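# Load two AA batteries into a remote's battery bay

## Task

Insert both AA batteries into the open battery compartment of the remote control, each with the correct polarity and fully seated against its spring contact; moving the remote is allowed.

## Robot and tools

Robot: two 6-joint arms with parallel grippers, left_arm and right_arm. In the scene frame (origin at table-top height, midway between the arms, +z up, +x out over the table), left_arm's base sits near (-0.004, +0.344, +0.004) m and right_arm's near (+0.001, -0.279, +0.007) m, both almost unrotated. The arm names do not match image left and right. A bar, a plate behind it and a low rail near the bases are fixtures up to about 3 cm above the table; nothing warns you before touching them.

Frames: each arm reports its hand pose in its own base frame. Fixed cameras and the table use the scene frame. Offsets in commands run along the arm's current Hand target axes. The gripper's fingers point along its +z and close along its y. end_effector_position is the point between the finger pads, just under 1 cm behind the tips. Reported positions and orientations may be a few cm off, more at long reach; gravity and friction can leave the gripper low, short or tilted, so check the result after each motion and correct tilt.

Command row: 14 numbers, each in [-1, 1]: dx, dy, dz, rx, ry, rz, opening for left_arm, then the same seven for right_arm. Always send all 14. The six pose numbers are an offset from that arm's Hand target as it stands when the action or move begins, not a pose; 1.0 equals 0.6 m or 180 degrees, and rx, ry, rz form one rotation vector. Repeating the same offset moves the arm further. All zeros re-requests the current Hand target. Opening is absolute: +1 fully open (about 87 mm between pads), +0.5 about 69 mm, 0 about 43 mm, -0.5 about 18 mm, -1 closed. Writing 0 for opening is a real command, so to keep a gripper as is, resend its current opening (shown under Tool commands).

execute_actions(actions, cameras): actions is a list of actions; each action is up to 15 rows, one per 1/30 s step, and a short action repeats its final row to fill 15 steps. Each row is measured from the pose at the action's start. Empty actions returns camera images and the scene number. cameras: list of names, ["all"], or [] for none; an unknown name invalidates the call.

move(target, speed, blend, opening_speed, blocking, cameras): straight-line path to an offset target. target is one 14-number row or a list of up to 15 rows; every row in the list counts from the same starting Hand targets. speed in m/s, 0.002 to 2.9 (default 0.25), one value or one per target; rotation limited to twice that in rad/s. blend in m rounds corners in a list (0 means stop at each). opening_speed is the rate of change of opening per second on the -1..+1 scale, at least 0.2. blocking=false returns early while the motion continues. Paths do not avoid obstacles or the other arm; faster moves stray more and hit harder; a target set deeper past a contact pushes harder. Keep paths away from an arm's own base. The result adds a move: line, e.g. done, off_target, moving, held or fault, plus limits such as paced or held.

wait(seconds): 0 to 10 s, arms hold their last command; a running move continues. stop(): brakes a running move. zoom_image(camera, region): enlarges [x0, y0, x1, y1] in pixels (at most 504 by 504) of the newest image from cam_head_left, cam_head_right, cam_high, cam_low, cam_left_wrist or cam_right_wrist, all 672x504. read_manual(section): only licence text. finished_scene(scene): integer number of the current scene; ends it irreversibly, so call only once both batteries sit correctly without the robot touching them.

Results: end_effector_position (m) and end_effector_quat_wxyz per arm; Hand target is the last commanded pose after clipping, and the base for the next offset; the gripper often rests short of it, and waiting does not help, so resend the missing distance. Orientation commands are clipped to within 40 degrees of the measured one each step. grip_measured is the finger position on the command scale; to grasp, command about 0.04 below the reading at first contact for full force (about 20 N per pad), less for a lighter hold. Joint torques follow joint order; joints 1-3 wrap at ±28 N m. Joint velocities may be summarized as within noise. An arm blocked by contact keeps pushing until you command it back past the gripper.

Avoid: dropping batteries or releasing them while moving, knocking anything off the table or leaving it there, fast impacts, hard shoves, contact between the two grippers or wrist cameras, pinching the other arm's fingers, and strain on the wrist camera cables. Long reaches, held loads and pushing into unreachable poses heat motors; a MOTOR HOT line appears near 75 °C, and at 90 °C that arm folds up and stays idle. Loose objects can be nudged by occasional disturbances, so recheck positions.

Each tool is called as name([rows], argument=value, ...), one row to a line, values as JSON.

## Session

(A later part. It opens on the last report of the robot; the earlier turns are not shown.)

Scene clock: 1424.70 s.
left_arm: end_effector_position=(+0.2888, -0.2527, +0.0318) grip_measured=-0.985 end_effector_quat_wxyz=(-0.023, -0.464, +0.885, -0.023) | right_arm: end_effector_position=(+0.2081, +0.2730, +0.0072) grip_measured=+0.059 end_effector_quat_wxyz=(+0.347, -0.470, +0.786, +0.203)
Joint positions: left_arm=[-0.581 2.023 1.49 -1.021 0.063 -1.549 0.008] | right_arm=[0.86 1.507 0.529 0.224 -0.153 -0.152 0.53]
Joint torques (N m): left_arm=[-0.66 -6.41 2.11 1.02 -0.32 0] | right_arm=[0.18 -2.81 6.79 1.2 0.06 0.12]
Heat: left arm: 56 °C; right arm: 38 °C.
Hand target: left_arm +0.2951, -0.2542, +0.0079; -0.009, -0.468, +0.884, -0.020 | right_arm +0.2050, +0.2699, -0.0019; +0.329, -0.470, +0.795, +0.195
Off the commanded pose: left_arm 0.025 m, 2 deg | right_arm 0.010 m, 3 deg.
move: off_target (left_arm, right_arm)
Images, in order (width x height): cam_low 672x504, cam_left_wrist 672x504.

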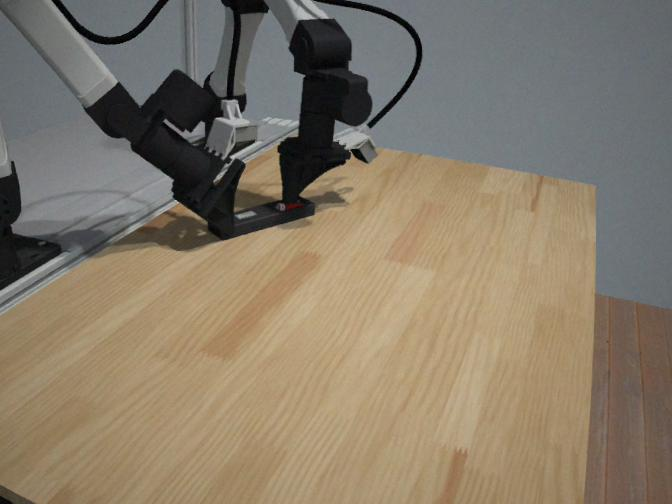

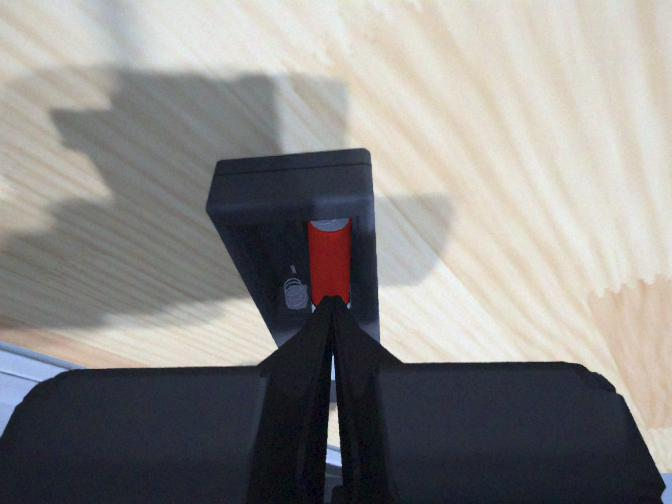

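wait(seconds=0.1, cameras=["cam_low", "cam_right_wrist", "cam_left_wrist"])

Scene clock: 1458.37 s.
left_arm: end_effector_position=(+0.2888, -0.2527, +0.0318) grip_measured=-0.985 end_effector_quat_wxyz=(-0.023, -0.464, +0.885, -0.023) | right_arm: end_effector_position=(+0.2081, +0.2730, +0.0072) grip_measured=+0.059 end_effector_quat_wxyz=(+0.347, -0.470, +0.786, +0.203)
Joint positions: left_arm=[-0.581 2.023 1.49 -1.021 0.063 -1.549 0.008] | right_arm=[0.86 1.507 0.529 0.224 -0.153 -0.152 0.53]
Joint torques (N m): left_arm=[-0.69 -6.42 2.1 1.02 -0.32 0] | right_arm=[0.18 -2.82 6.79 1.2 0.07 0.12]
Heat: left arm: 50 °C; right arm: 38 °C.
Hand target: left_arm +0.2951, -0.2542, +0.0079; -0.009, -0.468, +0.884, -0.020 | right_arm +0.2050, +0.2699, -0.0019; +0.329, -0.470, +0.795, +0.195
Tool commands: left_gripper/opening=-1.0 right_gripper/opening=+0.0
Off the commanded pose: left_arm 0.025 m, 2 deg | right_arm 0.010 m, 3 deg.
wait: 0.10 s; at rest from the start
Images, in order (width x height): cam_low 672x504, cam_left_wrist 672x504, cam_right_wrist 672x504.

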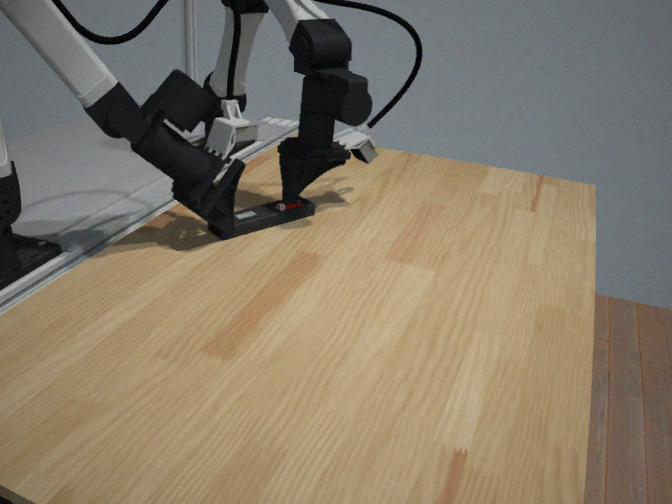

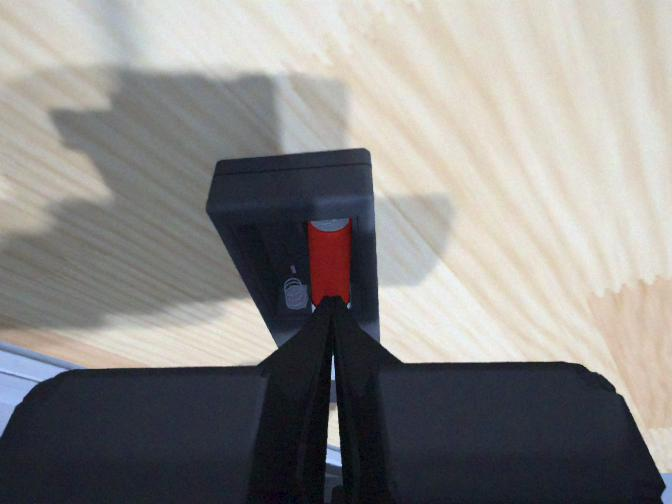

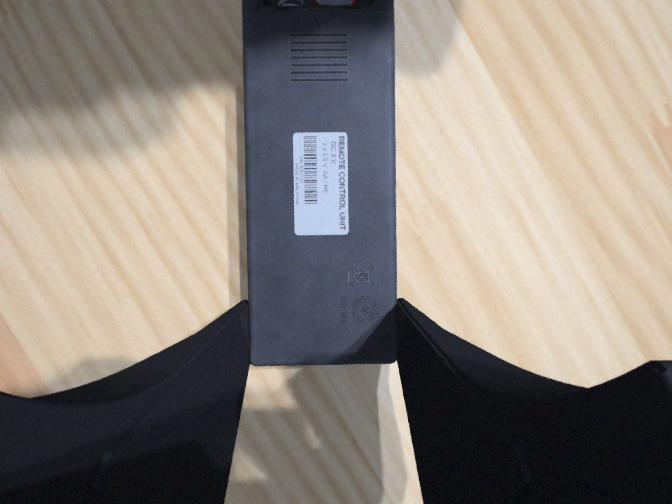

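zoom_image(camera="cam_right_wrist", region=[240, 0, 400, 60])

zoom_image(camera="cam_left_wrist", region=[200, 140, 400, 340])

Scaled by 3.150.

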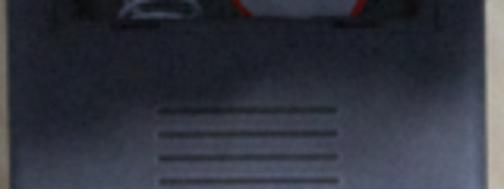

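Scaled by 2.520.

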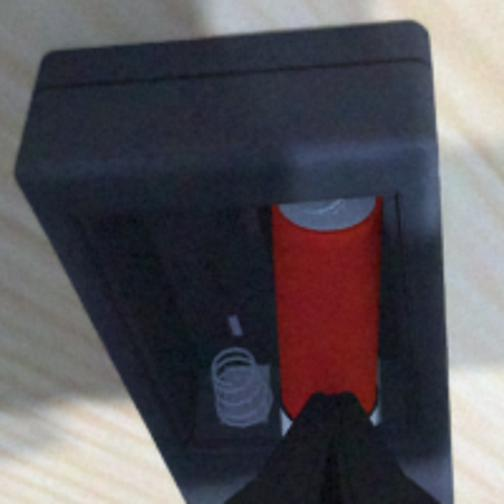

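move(target=[-0.0166, 0.0017, 0.0033, 0, 0, 0, -1, 0, 0, 0, 0, 0, 0, 0], speed=0.04)

zoom_image(camera="cam_right_wrist", region=[240, 0, 400, 60])

Scene clock: 1476.63 s.
left_arm: end_effector_position=(+0.2893, -0.2520, +0.0316) grip_measured=-0.985 end_effector_quat_wxyz=(-0.038, -0.464, +0.884, -0.033) | right_arm: end_effector_position=(+0.2081, +0.2730, +0.0072) grip_measured=+0.059 end_effector_quat_wxyz=(+0.347, -0.470, +0.786, +0.203)
Joint positions: left_arm=[-0.563 2.023 1.481 -1.01 0.099 -1.531 0.008] | right_arm=[0.86 1.507 0.529 0.224 -0.153 -0.152 0.53]
Joint torques (N m): left_arm=[0.08 -6.3 2.3 0.99 -0.67 0.09] | right_arm=[0.18 -2.82 6.79 1.2 0.06 0.12]
Heat: left arm: 48 °C; right arm: 38 °C.
Hand target: left_arm +0.3000, -0.2455, +0.0057; -0.009, -0.468, +0.884, -0.021 | right_arm +0.2050, +0.2699, -0.0019; +0.329, -0.470, +0.795, +0.195
Off the commanded pose: left_arm 0.029 m, 4 deg | right_arm 0.010 m, 3 deg.
move: off_target (left_arm, right_arm)

Scaled by 3.150.
This view is cut from an older image: the scene may have changed since it was taken.

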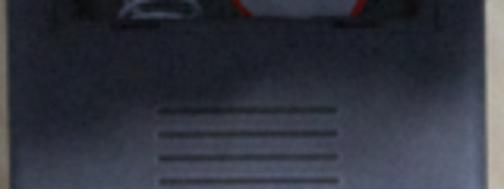

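move(target=[-0.0166, 0.0017, 0.0033, 0, 0, 0, -1, 0, 0, 0, 0, 0, 0, 0], speed=0.04, cameras=["cam_right_wrist"])

zoom_image(camera="cam_right_wrist", region=[240, 0, 400, 60])

Scene clock: 1480.17 s.
left_arm: end_effector_position=(+0.2907, -0.2500, +0.0313) grip_measured=-0.985 end_effector_quat_wxyz=(-0.050, -0.462, +0.884, -0.043) | right_arm: end_effector_position=(+0.2081, +0.2730, +0.0072) grip_measured=+0.059 end_effector_quat_wxyz=(+0.347, -0.470, +0.786, +0.203)
Joint positions: left_arm=[-0.543 2.023 1.472 -0.998 0.13 -1.507 0.008] | right_arm=[0.86 1.507 0.529 0.224 -0.153 -0.152 0.53]
Joint torques (N m): left_arm=[0.7 -6.23 2.52 0.92 -0.97 0.1] | right_arm=[0.18 -2.82 6.8 1.2 0.06 0.12]
Heat: left arm: 48 °C; right arm: 38 °C.
Hand target: left_arm +0.3046, -0.2367, +0.0032; -0.009, -0.468, +0.884, -0.020 | right_arm +0.2050, +0.2699, -0.0019; +0.329, -0.470, +0.795, +0.195
Off the commanded pose: left_arm 0.034 m, 5 deg | right_arm 0.010 m, 3 deg.
move: off_target (left_arm, right_arm)
Images, in order (width x height): cam_right_wrist 672x504.

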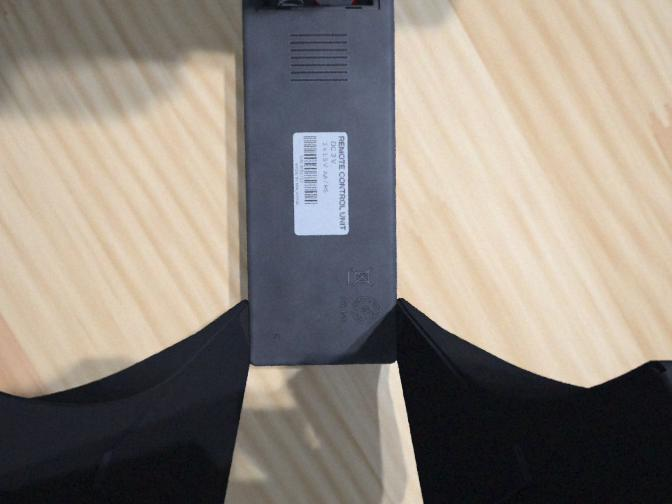

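Scaled by 3.150.

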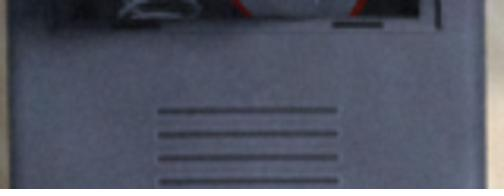

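move(target=[-0.0166, 0.0017, 0.01, 0, 0, 0, -1, 0, 0, 0, 0, 0, 0, 0], speed=0.04, cameras=["cam_right_wrist", "cam_left_wrist"])

zoom_image(camera="cam_right_wrist", region=[240, 0, 400, 60])

Scene clock: 1483.40 s.
left_arm: end_effector_position=(+0.2914, -0.2492, +0.0309) grip_measured=-0.985 end_effector_quat_wxyz=(-0.063, -0.459, +0.885, -0.056) | right_arm: end_effector_position=(+0.2081, +0.2730, +0.0072) grip_measured=+0.059 end_effector_quat_wxyz=(+0.347, -0.470, +0.786, +0.203)
Joint positions: left_arm=[-0.524 2.023 1.46 -0.983 0.167 -1.483 0.008] | right_arm=[0.86 1.507 0.529 0.224 -0.153 -0.152 0.53]
Joint torques (N m): left_arm=[1.46 -5.6 2.5 0.92 -1.33 0.13] | right_arm=[0.17 -2.82 6.8 1.2 0.06 0.12]
Heat: left arm: 48 °C; right arm: 38 °C.
Hand target: left_arm +0.3095, -0.2282, -0.0031; -0.009, -0.468, +0.884, -0.021 | right_arm +0.2050, +0.2699, -0.0019; +0.329, -0.470, +0.795, +0.195
Off the commanded pose: left_arm 0.044 m, 7 deg | right_arm 0.010 m, 3 deg.
move: off_target (left_arm, right_arm)
Images, in order (width x height): cam_left_wrist 672x504, cam_right_wrist 672x504.

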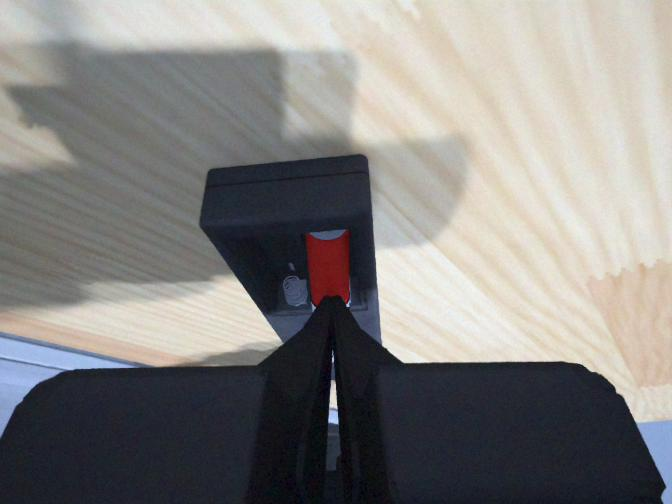

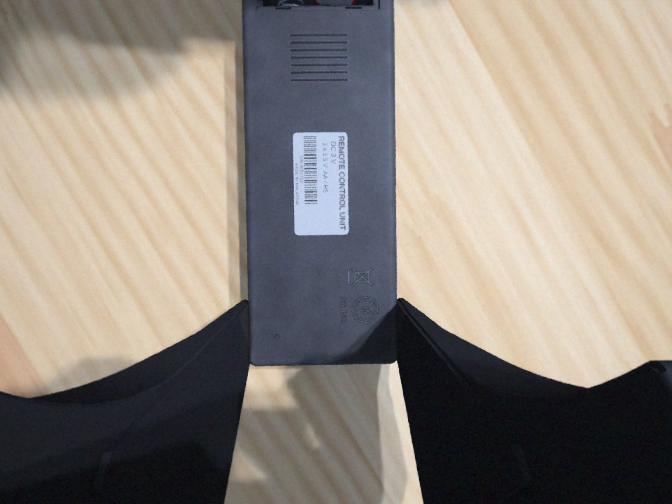

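Scaled by 3.150.

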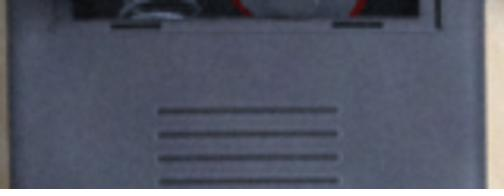

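wait(seconds=0.1, cameras=["cam_low", "cam_high"])

zoom_image(camera="cam_low", region=[230, 170, 330, 245])

Scene clock: 1486.87 s.
left_arm: end_effector_position=(+0.2914, -0.2492, +0.0309) grip_measured=-0.985 end_effector_quat_wxyz=(-0.063, -0.459, +0.885, -0.056) | right_arm: end_effector_position=(+0.2081, +0.2730, +0.0072) grip_measured=+0.059 end_effector_quat_wxyz=(+0.347, -0.470, +0.786, +0.203)
Joint positions: left_arm=[-0.524 2.023 1.46 -0.983 0.167 -1.482 0.008] | right_arm=[0.86 1.507 0.529 0.224 -0.153 -0.152 0.53]
Joint torques (N m): left_arm=[1.44 -5.57 2.48 0.92 -1.32 0.14] | right_arm=[0.18 -2.82 6.79 1.2 0.06 0.12]
Heat: left arm: 48 °C; right arm: 38 °C.
Hand target: left_arm +0.3095, -0.2282, -0.0031; -0.009, -0.468, +0.884, -0.021 | right_arm +0.2050, +0.2699, -0.0019; +0.329, -0.470, +0.795, +0.195
Tool commands: left_gripper/opening=-1.0 right_gripper/opening=+0.0
Off the commanded pose: left_arm 0.044 m, 7 deg | right_arm 0.010 m, 3 deg.
wait: 0.10 s; at rest from the start
Images, in order (width x height): cam_high 672x504, cam_low 672x504.

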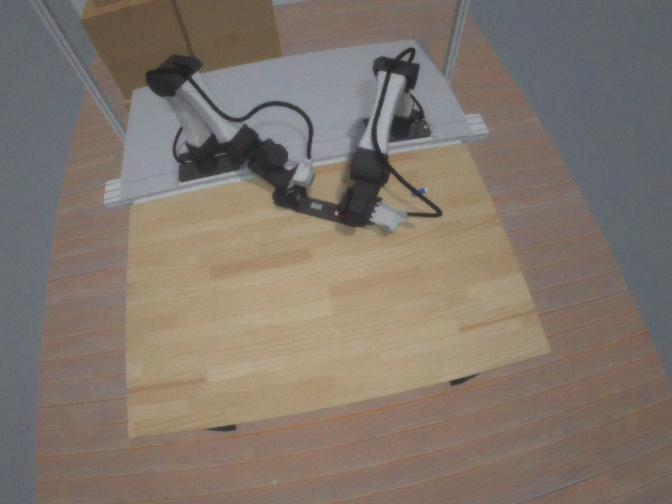

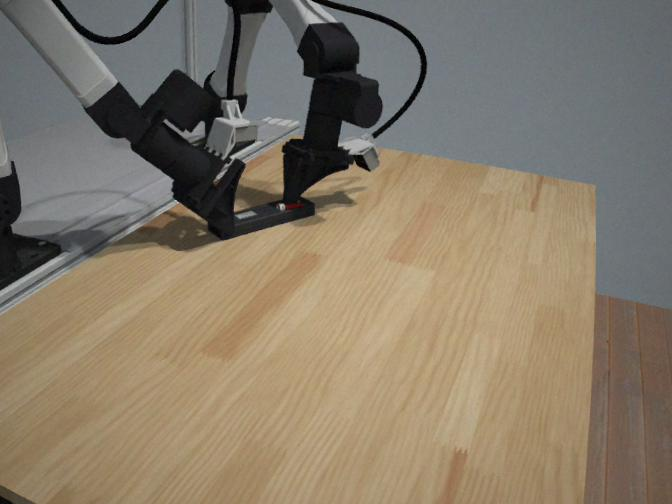

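Scaled by 5.040.

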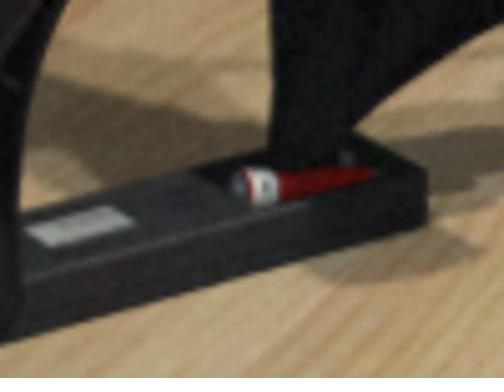

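zoom_image(camera="cam_low", region=[265, 185, 325, 225])

wait(seconds=0.1, cameras=["cam_left_wrist"])

zoom_image(camera="cam_left_wrist", region=[280, 215, 390, 325])

Scaled by 8.400.

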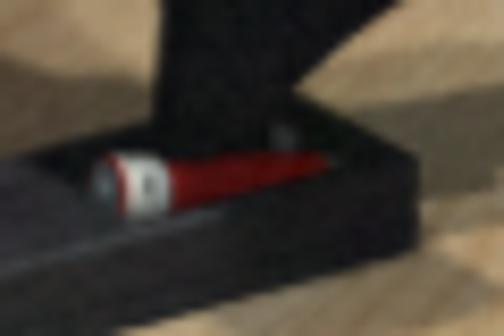

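Scene clock: 1509.37 s.
left_arm: end_effector_position=(+0.2914, -0.2492, +0.0309) grip_measured=-0.985 end_effector_quat_wxyz=(-0.063, -0.459, +0.885, -0.056) | right_arm: end_effector_position=(+0.2081, +0.2730, +0.0072) grip_measured=+0.059 end_effector_quat_wxyz=(+0.347, -0.470, +0.786, +0.203)
Joint positions: left_arm=[-0.524 2.023 1.46 -0.983 0.167 -1.482 0.008] | right_arm=[0.86 1.507 0.529 0.224 -0.153 -0.152 0.53]
Joint torques (N m): left_arm=[1.44 -5.57 2.5 0.94 -1.33 0.14] | right_arm=[0.18 -2.84 6.79 1.21 0.06 0.12]
Heat: left arm: 46 °C; right arm: 38 °C.
Hand target: left_arm +0.3095, -0.2282, -0.0031; -0.009, -0.468, +0.884, -0.021 | right_arm +0.2050, +0.2699, -0.0019; +0.329, -0.470, +0.795, +0.195
Tool commands: left_gripper/opening=-1.0 right_gripper/opening=+0.0
Off the commanded pose: left_arm 0.044 m, 7 deg | right_arm 0.010 m, 3 deg.
wait: 0.10 s; at rest from the start
Images, in order (width x height): cam_left_wrist 672x504.

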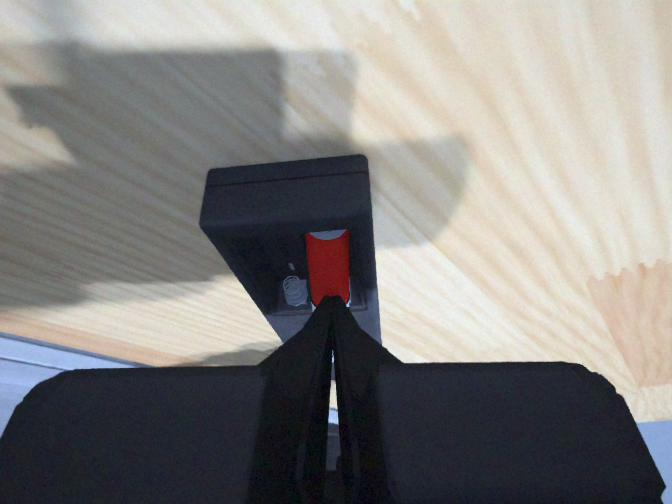

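Scaled by 4.582.

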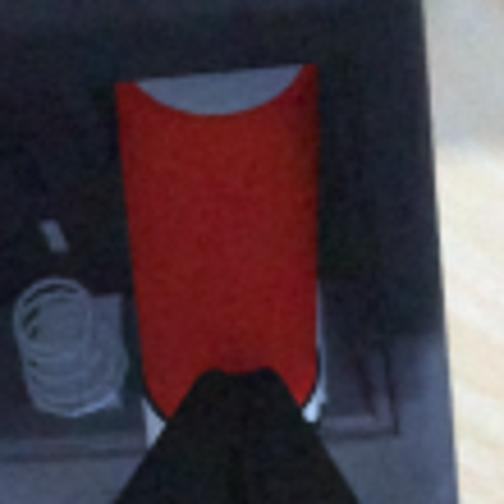

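move([
  [0.02, 0.0007, -0.045, 0, 0, 0, -1, 0, 0, 0, 0, 0, 0, 0],
  [0.046, 0.0014, -0.1288, -0.009, -0.011, -0.035, -1, 0, 0, 0, 0, 0, 0, 0],
], speed=0.12, blend=[0.01, 0], cameras=["cam_left_wrist", "cam_low", "cam_right_wrist"])

zoom_image(camera="cam_low", region=[265, 185, 325, 225])

zoom_image(camera="cam_right_wrist", region=[240, 0, 400, 60])

Scene clock: 1548.90 s.
left_arm: end_effector_position=(+0.2859, -0.2432, +0.0551) grip_measured=-0.985 end_effector_quat_wxyz=(-0.021, -0.511, +0.859, +0.021) | right_arm: end_effector_position=(+0.2081, +0.2730, +0.0072) grip_measured=+0.059 end_effector_quat_wxyz=(+0.347, -0.470, +0.786, +0.203)
Joint positions: left_arm=[-0.585 2.023 1.593 -1.198 0.019 -1.659 0.008] | right_arm=[0.86 1.507 0.529 0.224 -0.153 -0.152 0.53]
Joint torques (N m): left_arm=[-0.69 -13.61 7.2 0.03 -0.23 -0.03] | right_arm=[0.18 -2.84 6.8 1.2 0.06 0.12]
Heat: left arm: 45 °C; right arm: 38 °C.
Hand target: left_arm +0.2931, -0.2471, +0.0751; -0.002, -0.516, +0.857, +0.001 | right_arm +0.2050, +0.2699, -0.0019; +0.329, -0.470, +0.795, +0.195
Off the commanded pose: left_arm 0.022 m, 3 deg | right_arm 0.010 m, 3 deg.
move: off_target (left_arm, right_arm)
Images, in order (width x height): cam_low 672x504, cam_left_wrist 672x504, cam_right_wrist 672x504.

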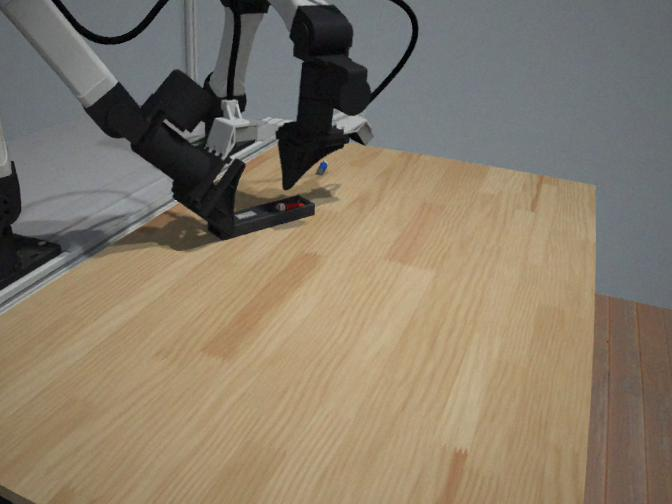

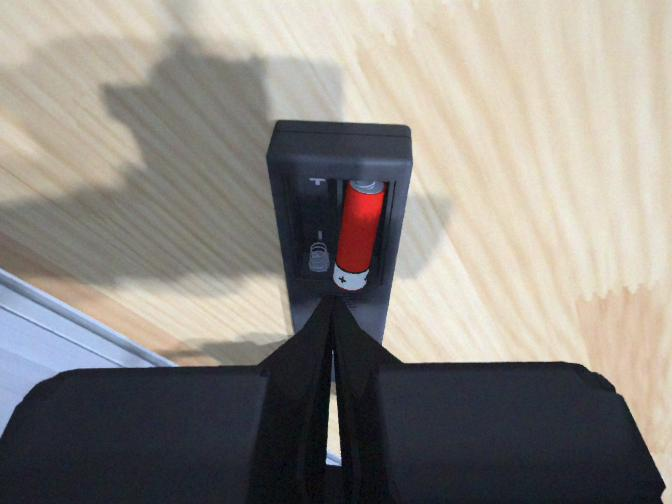

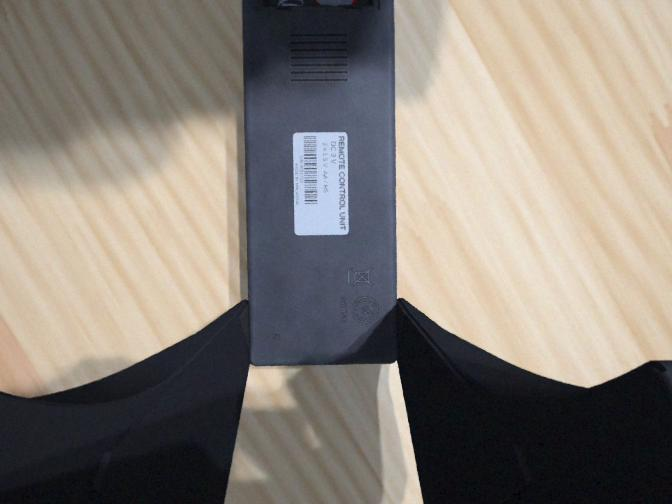

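Scaled by 8.400.

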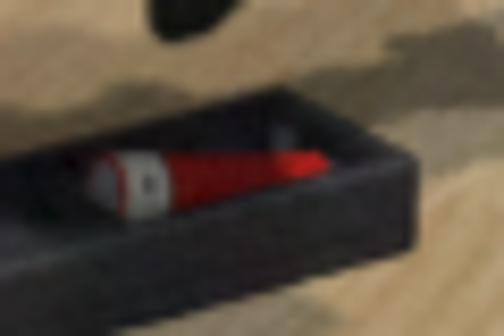

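Scaled by 3.150.

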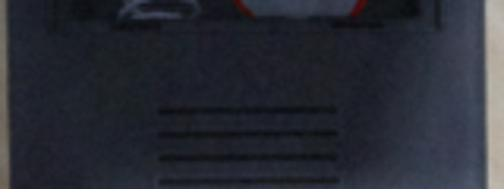

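zoom_image(camera="cam_left_wrist", region=[260, 110, 430, 310])

Scaled by 2.520.

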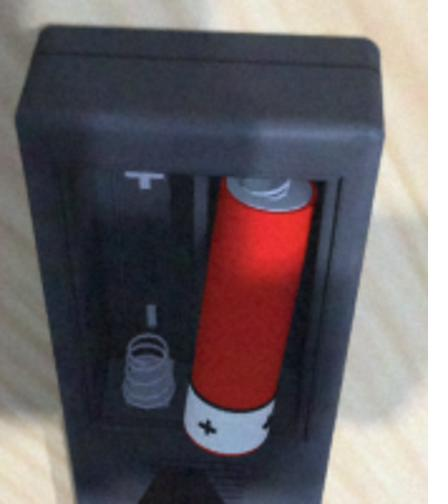

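move(target=[0.0172, 0.0030, 0.0150, 0, 0, 0, -0.42, 0, 0, 0, 0, 0, 0, 0], speed=0.08, cameras=["cam_left_wrist", "cam_low"])

zoom_image(camera="cam_left_wrist", region=[260, 110, 430, 310])

zoom_image(camera="cam_low", region=[265, 165, 325, 225])

Scene clock: 1569.77 s.
left_arm: end_effector_position=(+0.2813, -0.2527, +0.0549) grip_measured=-0.420 end_effector_quat_wxyz=(-0.019, -0.511, +0.859, +0.019) | right_arm: end_effector_position=(+0.2081, +0.2730, +0.0072) grip_measured=+0.059 end_effector_quat_wxyz=(+0.347, -0.470, +0.786, +0.203)
Joint positions: left_arm=[-0.613 2.023 1.593 -1.191 0.019 -1.686 0.29] | right_arm=[0.86 1.507 0.529 0.224 -0.153 -0.152 0.53]
Joint torques (N m): left_arm=[-0.61 -13.15 5.01 0.24 -0.22 -0.04] | right_arm=[0.18 -2.82 6.78 1.2 0.06 0.12]
Heat: left arm: 49 °C; right arm: 38 °C.
Hand target: left_arm +0.2865, -0.2554, +0.0661; -0.002, -0.516, +0.857, +0.001 | right_arm +0.2050, +0.2699, -0.0019; +0.329, -0.470, +0.795, +0.195
Off the commanded pose: left_arm 0.013 m, 3 deg | right_arm 0.010 m, 3 deg.
move: off_target (left_arm, right_arm)
Images, in order (width x height): cam_low 672x504, cam_left_wrist 672x504.

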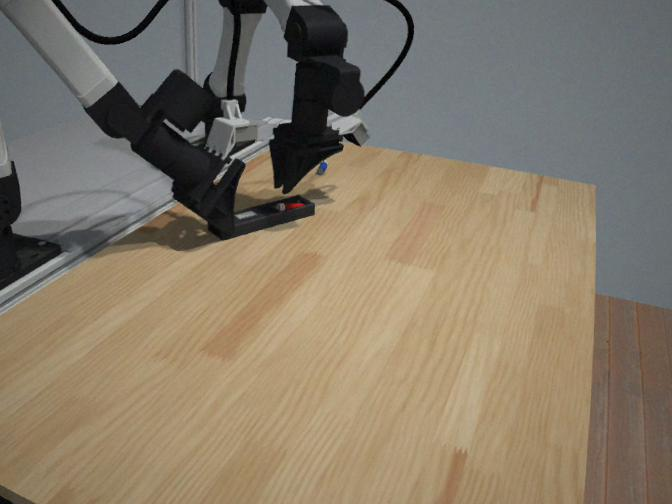

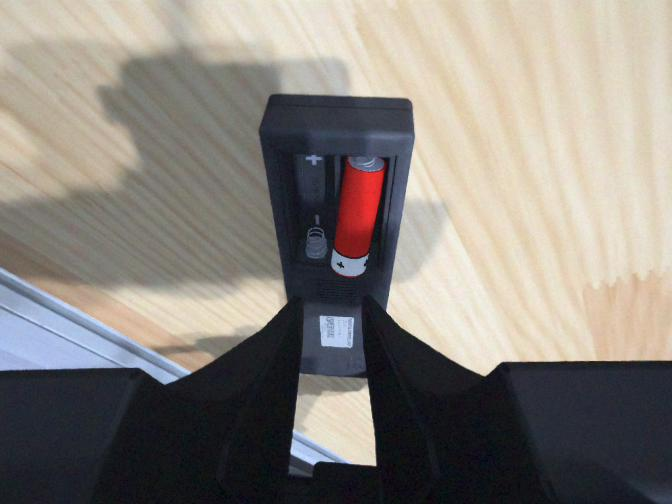

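Scaled by 2.520.

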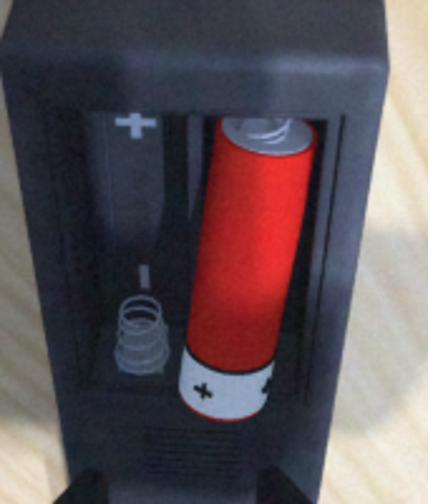

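Scaled by 8.400.

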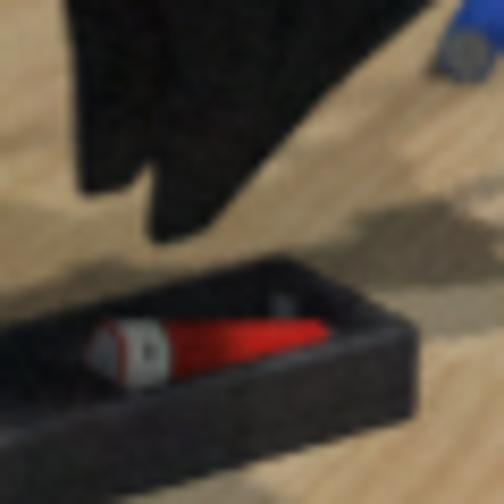

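move([
  [0.0043, -0.0093, -0.0232, 0, 0, 0, -0.42, 0, 0, 0, 0, 0, 0, 0],
  [0.0043, -0.0093, 0.0502, 0, 0, 0, -0.42, 0, 0, 0, 0, 0, 0, 0],
], speed=[0.1, 0.05], blend=[0.005, 0], cameras=["cam_left_wrist", "cam_low"])

zoom_image(camera="cam_left_wrist", region=[260, 150, 430, 350])

zoom_image(camera="cam_low", region=[265, 165, 325, 225])

Scene clock: 1625.27 s.
left_arm: end_effector_position=(+0.2878, -0.2586, +0.0416) grip_measured=-0.420 end_effector_quat_wxyz=(-0.009, -0.512, +0.859, -0.002) | right_arm: end_effector_position=(+0.2081, +0.2730, +0.0072) grip_measured=+0.059 end_effector_quat_wxyz=(+0.347, -0.470, +0.786, +0.203)
Joint positions: left_arm=[-0.616 2.023 1.54 -1.091 0.018 -1.692 0.29] | right_arm=[0.86 1.507 0.529 0.224 -0.153 -0.152 0.53]
Joint torques (N m): left_arm=[-0.84 -8.61 4.92 0.36 -0.22 -0.04] | right_arm=[0.18 -2.84 6.8 1.2 0.06 0.12]
Heat: left arm: 54 °C; right arm: 38 °C.
Hand target: left_arm +0.2902, -0.2603, +0.0360; -0.002, -0.516, +0.857, +0.001 | right_arm +0.2050, +0.2699, -0.0019; +0.329, -0.470, +0.795, +0.195
Off the commanded pose: left_arm 0.006 m, 1 deg | right_arm 0.010 m, 3 deg.
move: off_target (right_arm)
Images, in order (width x height): cam_low 672x504, cam_left_wrist 672x504.

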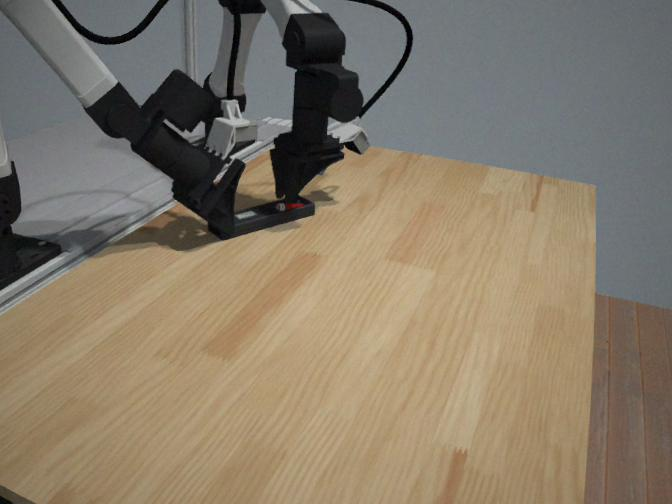

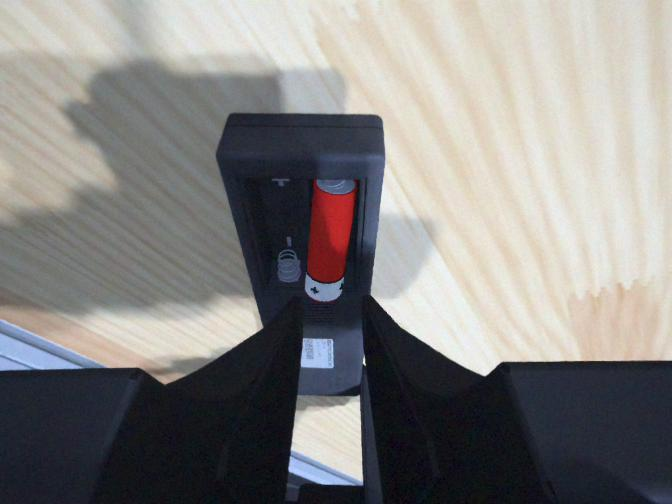

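Scaled by 2.520.

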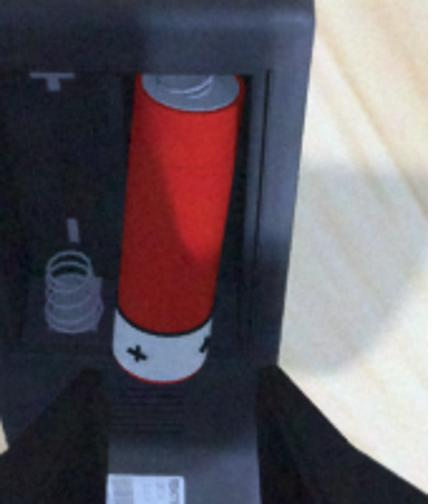

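Scaled by 8.400.

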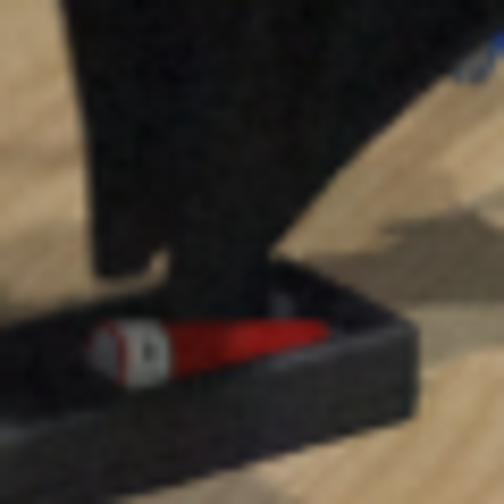

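move(target=[0.0058, 0, 0.0197, 0, 0, 0, -0.42, 0, 0, 0, 0, 0, 0, 0], speed=0.04, cameras=["cam_left_wrist", "cam_low"])

zoom_image(camera="cam_left_wrist", region=[260, 150, 430, 350])

zoom_image(camera="cam_low", region=[265, 165, 325, 225])

Scene clock: 1634.83 s.
left_arm: end_effector_position=(+0.2861, -0.2616, +0.0297) grip_measured=-0.420 end_effector_quat_wxyz=(-0.009, -0.512, +0.859, -0.002) | right_arm: end_effector_position=(+0.2081, +0.2730, +0.0072) grip_measured=+0.059 end_effector_quat_wxyz=(+0.347, -0.470, +0.786, +0.203)
Joint positions: left_arm=[-0.626 2.037 1.512 -1.05 0.018 -1.701 0.29] | right_arm=[0.86 1.507 0.529 0.224 -0.153 -0.152 0.53]
Joint torques (N m): left_arm=[-0.76 -8.72 4.9 0.37 -0.22 -0.03] | right_arm=[0.18 -2.82 6.79 1.2 0.07 0.12]
Heat: left arm: 53 °C; right arm: 38 °C.
Hand target: left_arm +0.2886, -0.2633, +0.0242; -0.002, -0.516, +0.857, +0.001 | right_arm +0.2050, +0.2699, -0.0019; +0.329, -0.470, +0.795, +0.195
Off the commanded pose: left_arm 0.006 m, 1 deg | right_arm 0.010 m, 3 deg.
move: off_target (right_arm)
Images, in order (width x height): cam_low 672x504, cam_left_wrist 672x504.

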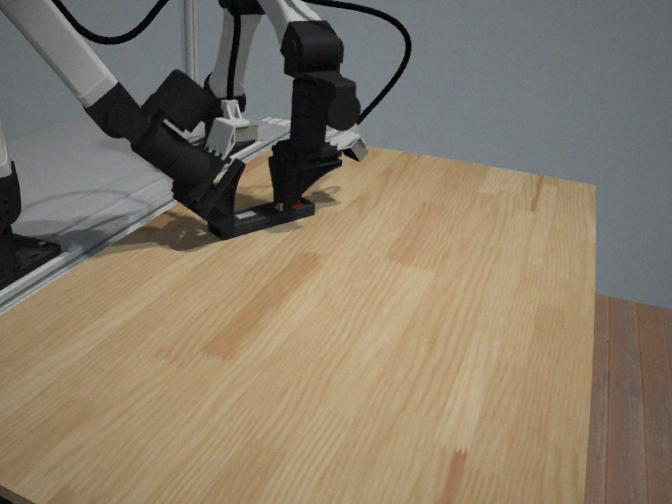

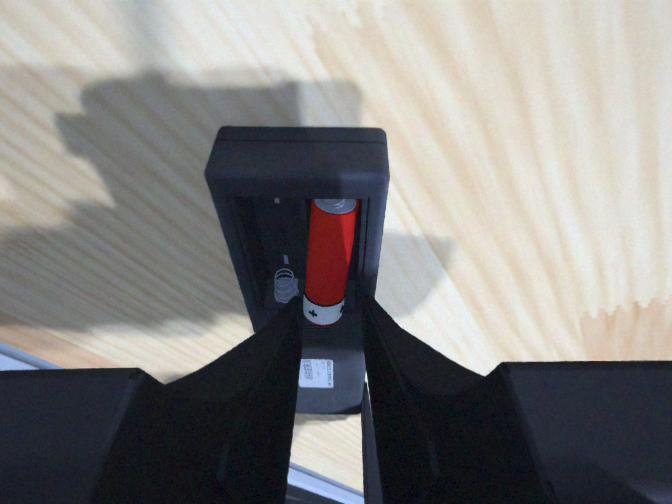

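Scaled by 2.520.

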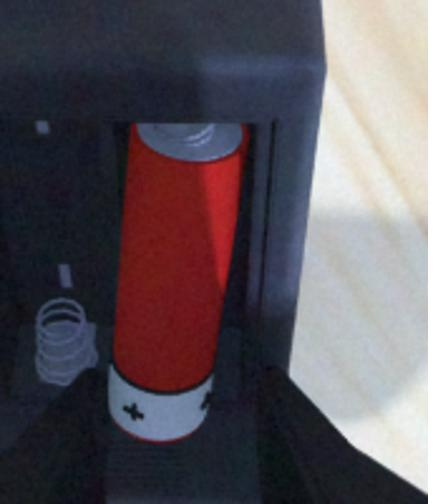

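Scaled by 8.400.

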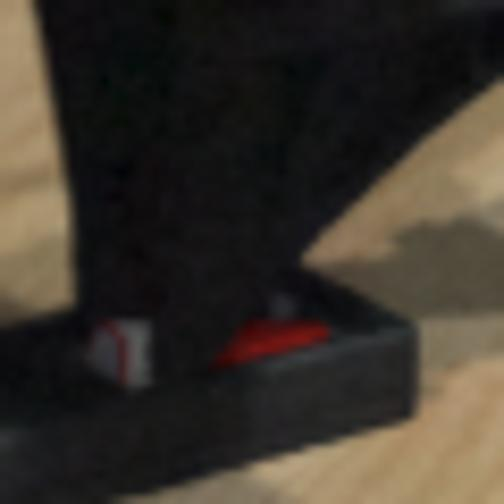

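move([
  [0, 0, 0.0030, 0, 0, 0, -0.42, 0, 0, 0, 0, 0, 0, 0],
  [0, 0, 0.0030, 0, 0, 0, -0.70, 0, 0, 0, 0, 0, 0, 0],
], speed=0.03, opening_speed=0.4, cameras=["cam_left_wrist", "cam_right_wrist"])

zoom_image(camera="cam_left_wrist", region=[260, 150, 430, 350])

zoom_image(camera="cam_right_wrist", region=[240, 0, 400, 60])

Scene clock: 1643.73 s.
left_arm: end_effector_position=(+0.2849, -0.2606, +0.0286) grip_measured=-0.588 end_effector_quat_wxyz=(-0.010, -0.512, +0.859, +0.001) | right_arm: end_effector_position=(+0.2083, +0.2733, +0.0073) grip_measured=+0.059 end_effector_quat_wxyz=(+0.348, -0.470, +0.785, +0.203)
Joint positions: left_arm=[-0.626 2.037 1.507 -1.051 0.018 -1.701 0.206] | right_arm=[0.86 1.508 0.529 0.227 -0.153 -0.152 0.53]
Joint torques (N m): left_arm=[-0.8 -8.49 4.9 0.41 -0.22 -0.03] | right_arm=[0.2 -2.95 6.79 1.17 0.06 0.11]
Heat: left arm: 54 °C; right arm: 38 °C.
Hand target: left_arm +0.2886, -0.2633, +0.0224; -0.002, -0.516, +0.857, +0.001 | right_arm +0.2050, +0.2700, -0.0019; +0.330, -0.470, +0.795, +0.195
Off the commanded pose: left_arm 0.008 m, 1 deg | right_arm 0.010 m, 3 deg.
move: off_target (right_arm)
Images, in order (width x height): cam_left_wrist 672x504, cam_right_wrist 672x504.

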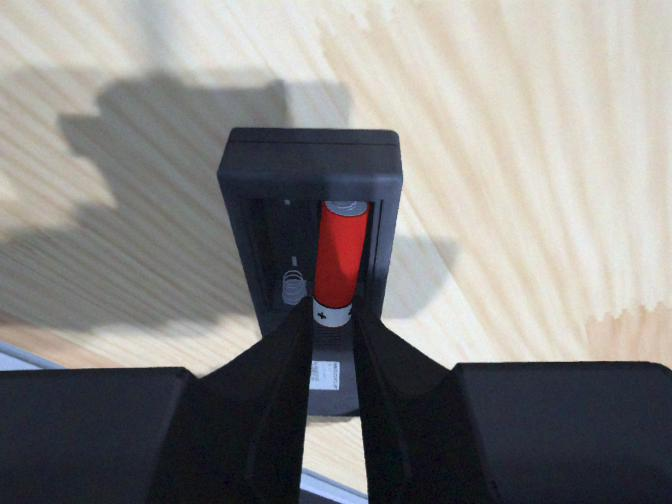

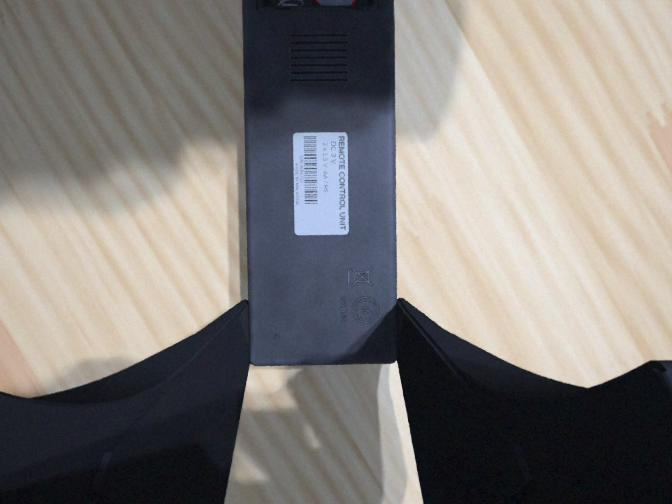

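Scaled by 2.520.

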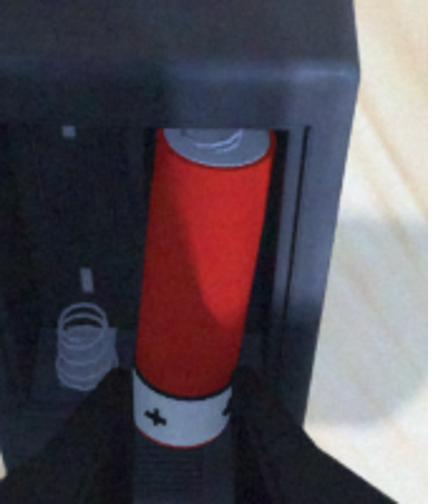

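Scaled by 3.150.

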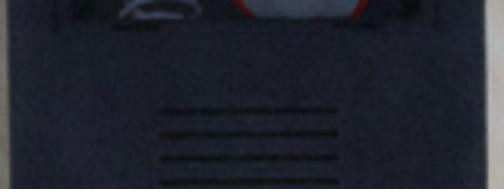

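move(target=[-0.0083, -0.0092, 0.0, 0, 0, 0, -0.70, 0, 0, 0, 0, 0, 0, 0], speed=0.03, cameras=["cam_left_wrist", "cam_right_wrist"])

zoom_image(camera="cam_left_wrist", region=[260, 150, 430, 350])

zoom_image(camera="cam_right_wrist", region=[240, 0, 400, 60])

Scene clock: 1654.13 s.
left_arm: end_effector_position=(+0.2848, -0.2606, +0.0284) grip_measured=-0.588 end_effector_quat_wxyz=(-0.011, -0.510, +0.860, +0.002) | right_arm: end_effector_position=(+0.2083, +0.2733, +0.0073) grip_measured=+0.059 end_effector_quat_wxyz=(+0.348, -0.470, +0.785, +0.203)
Joint positions: left_arm=[-0.626 2.041 1.513 -1.056 0.018 -1.695 0.206] | right_arm=[0.86 1.508 0.529 0.227 -0.153 -0.152 0.53]
Joint torques (N m): left_arm=[0.68 -7.32 6.37 0.38 -0.22 0.06] | right_arm=[0.18 -2.95 6.78 1.17 0.07 0.11]
Heat: left arm: 53 °C; right arm: 38 °C.
Hand target: left_arm +0.2958, -0.2615, +0.0224; -0.002, -0.516, +0.857, +0.000 | right_arm +0.2050, +0.2700, -0.0019; +0.330, -0.470, +0.795, +0.195
Off the commanded pose: left_arm 0.013 m, 1 deg | right_arm 0.010 m, 3 deg.
move: off_target (left_arm, right_arm)
Images, in order (width x height): cam_left_wrist 672x504, cam_right_wrist 672x504.

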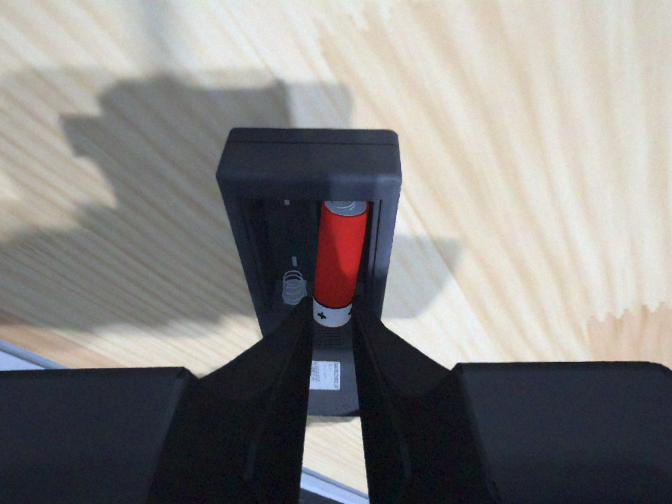

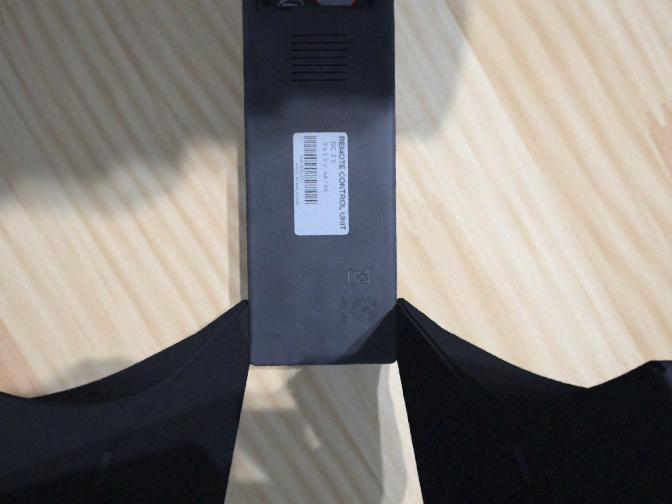

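Scaled by 2.520.

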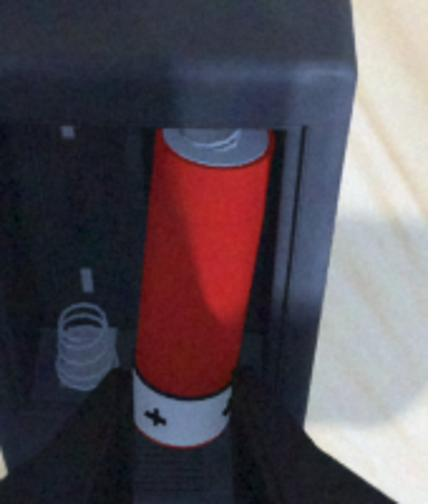

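Scaled by 3.150.

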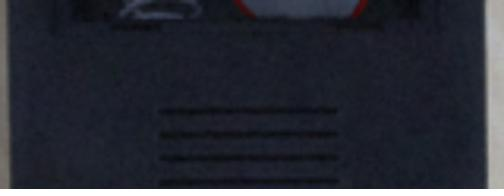

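move(target=[-0.01, -0.0150, 0.0, 0, 0, 0, -0.70, 0, 0, 0, 0, 0, 0, 0], speed=0.03, cameras=["cam_left_wrist", "cam_right_wrist"])

zoom_image(camera="cam_left_wrist", region=[260, 150, 430, 350])

zoom_image(camera="cam_right_wrist", region=[240, 0, 400, 60])

Scene clock: 1657.53 s.
left_arm: end_effector_position=(+0.2856, -0.2605, +0.0282) grip_measured=-0.591 end_effector_quat_wxyz=(-0.025, -0.505, +0.863, +0.011) | right_arm: end_effector_position=(+0.2083, +0.2733, +0.0073) grip_measured=+0.059 end_effector_quat_wxyz=(+0.348, -0.470, +0.785, +0.203)
Joint positions: left_arm=[-0.616 2.072 1.554 -1.094 0.036 -1.674 0.205] | right_arm=[0.86 1.508 0.529 0.227 -0.153 -0.152 0.53]
Joint torques (N m): left_arm=[1.57 -7.71 6.74 0.52 -0.4 0.01] | right_arm=[0.18 -2.95 6.79 1.18 0.06 0.11]
Heat: left arm: 53 °C; right arm: 38 °C.
Hand target: left_arm +0.3066, -0.2604, +0.0223; -0.001, -0.516, +0.857, +0.001 | right_arm +0.2050, +0.2700, -0.0019; +0.330, -0.470, +0.795, +0.195
Off the commanded pose: left_arm 0.022 m, 3 deg | right_arm 0.010 m, 3 deg.
move: off_target (left_arm, right_arm)
Images, in order (width x height): cam_left_wrist 672x504, cam_right_wrist 672x504.

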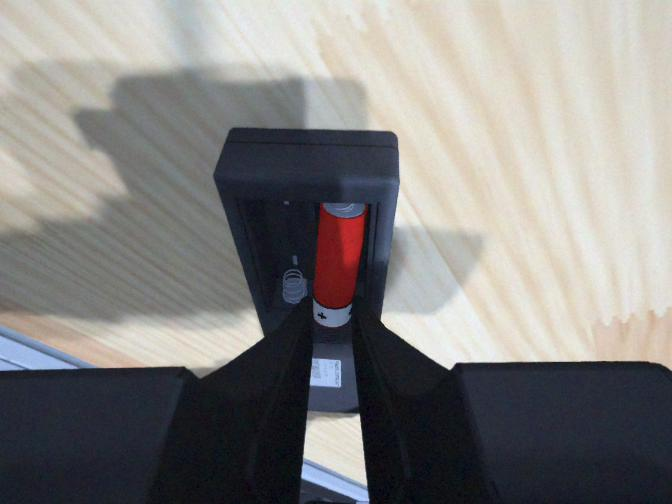

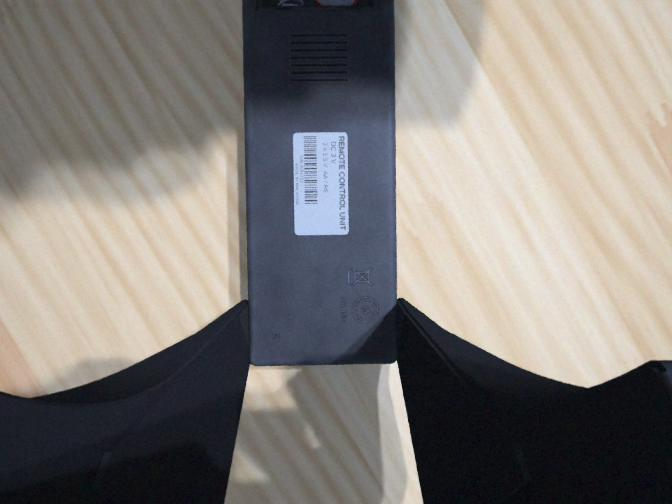

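Scaled by 2.520.

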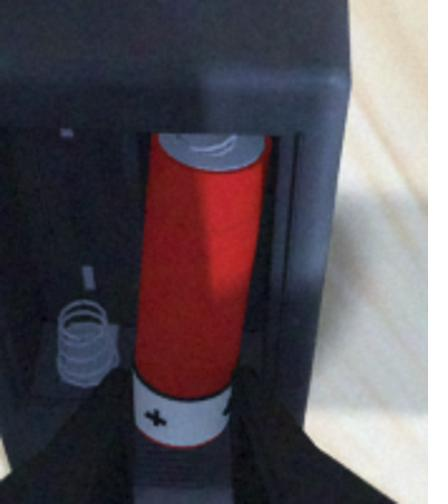

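Scaled by 3.150.

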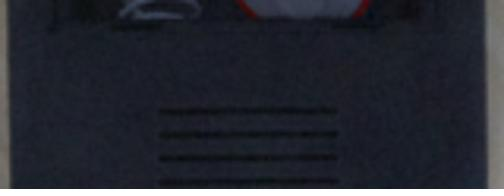

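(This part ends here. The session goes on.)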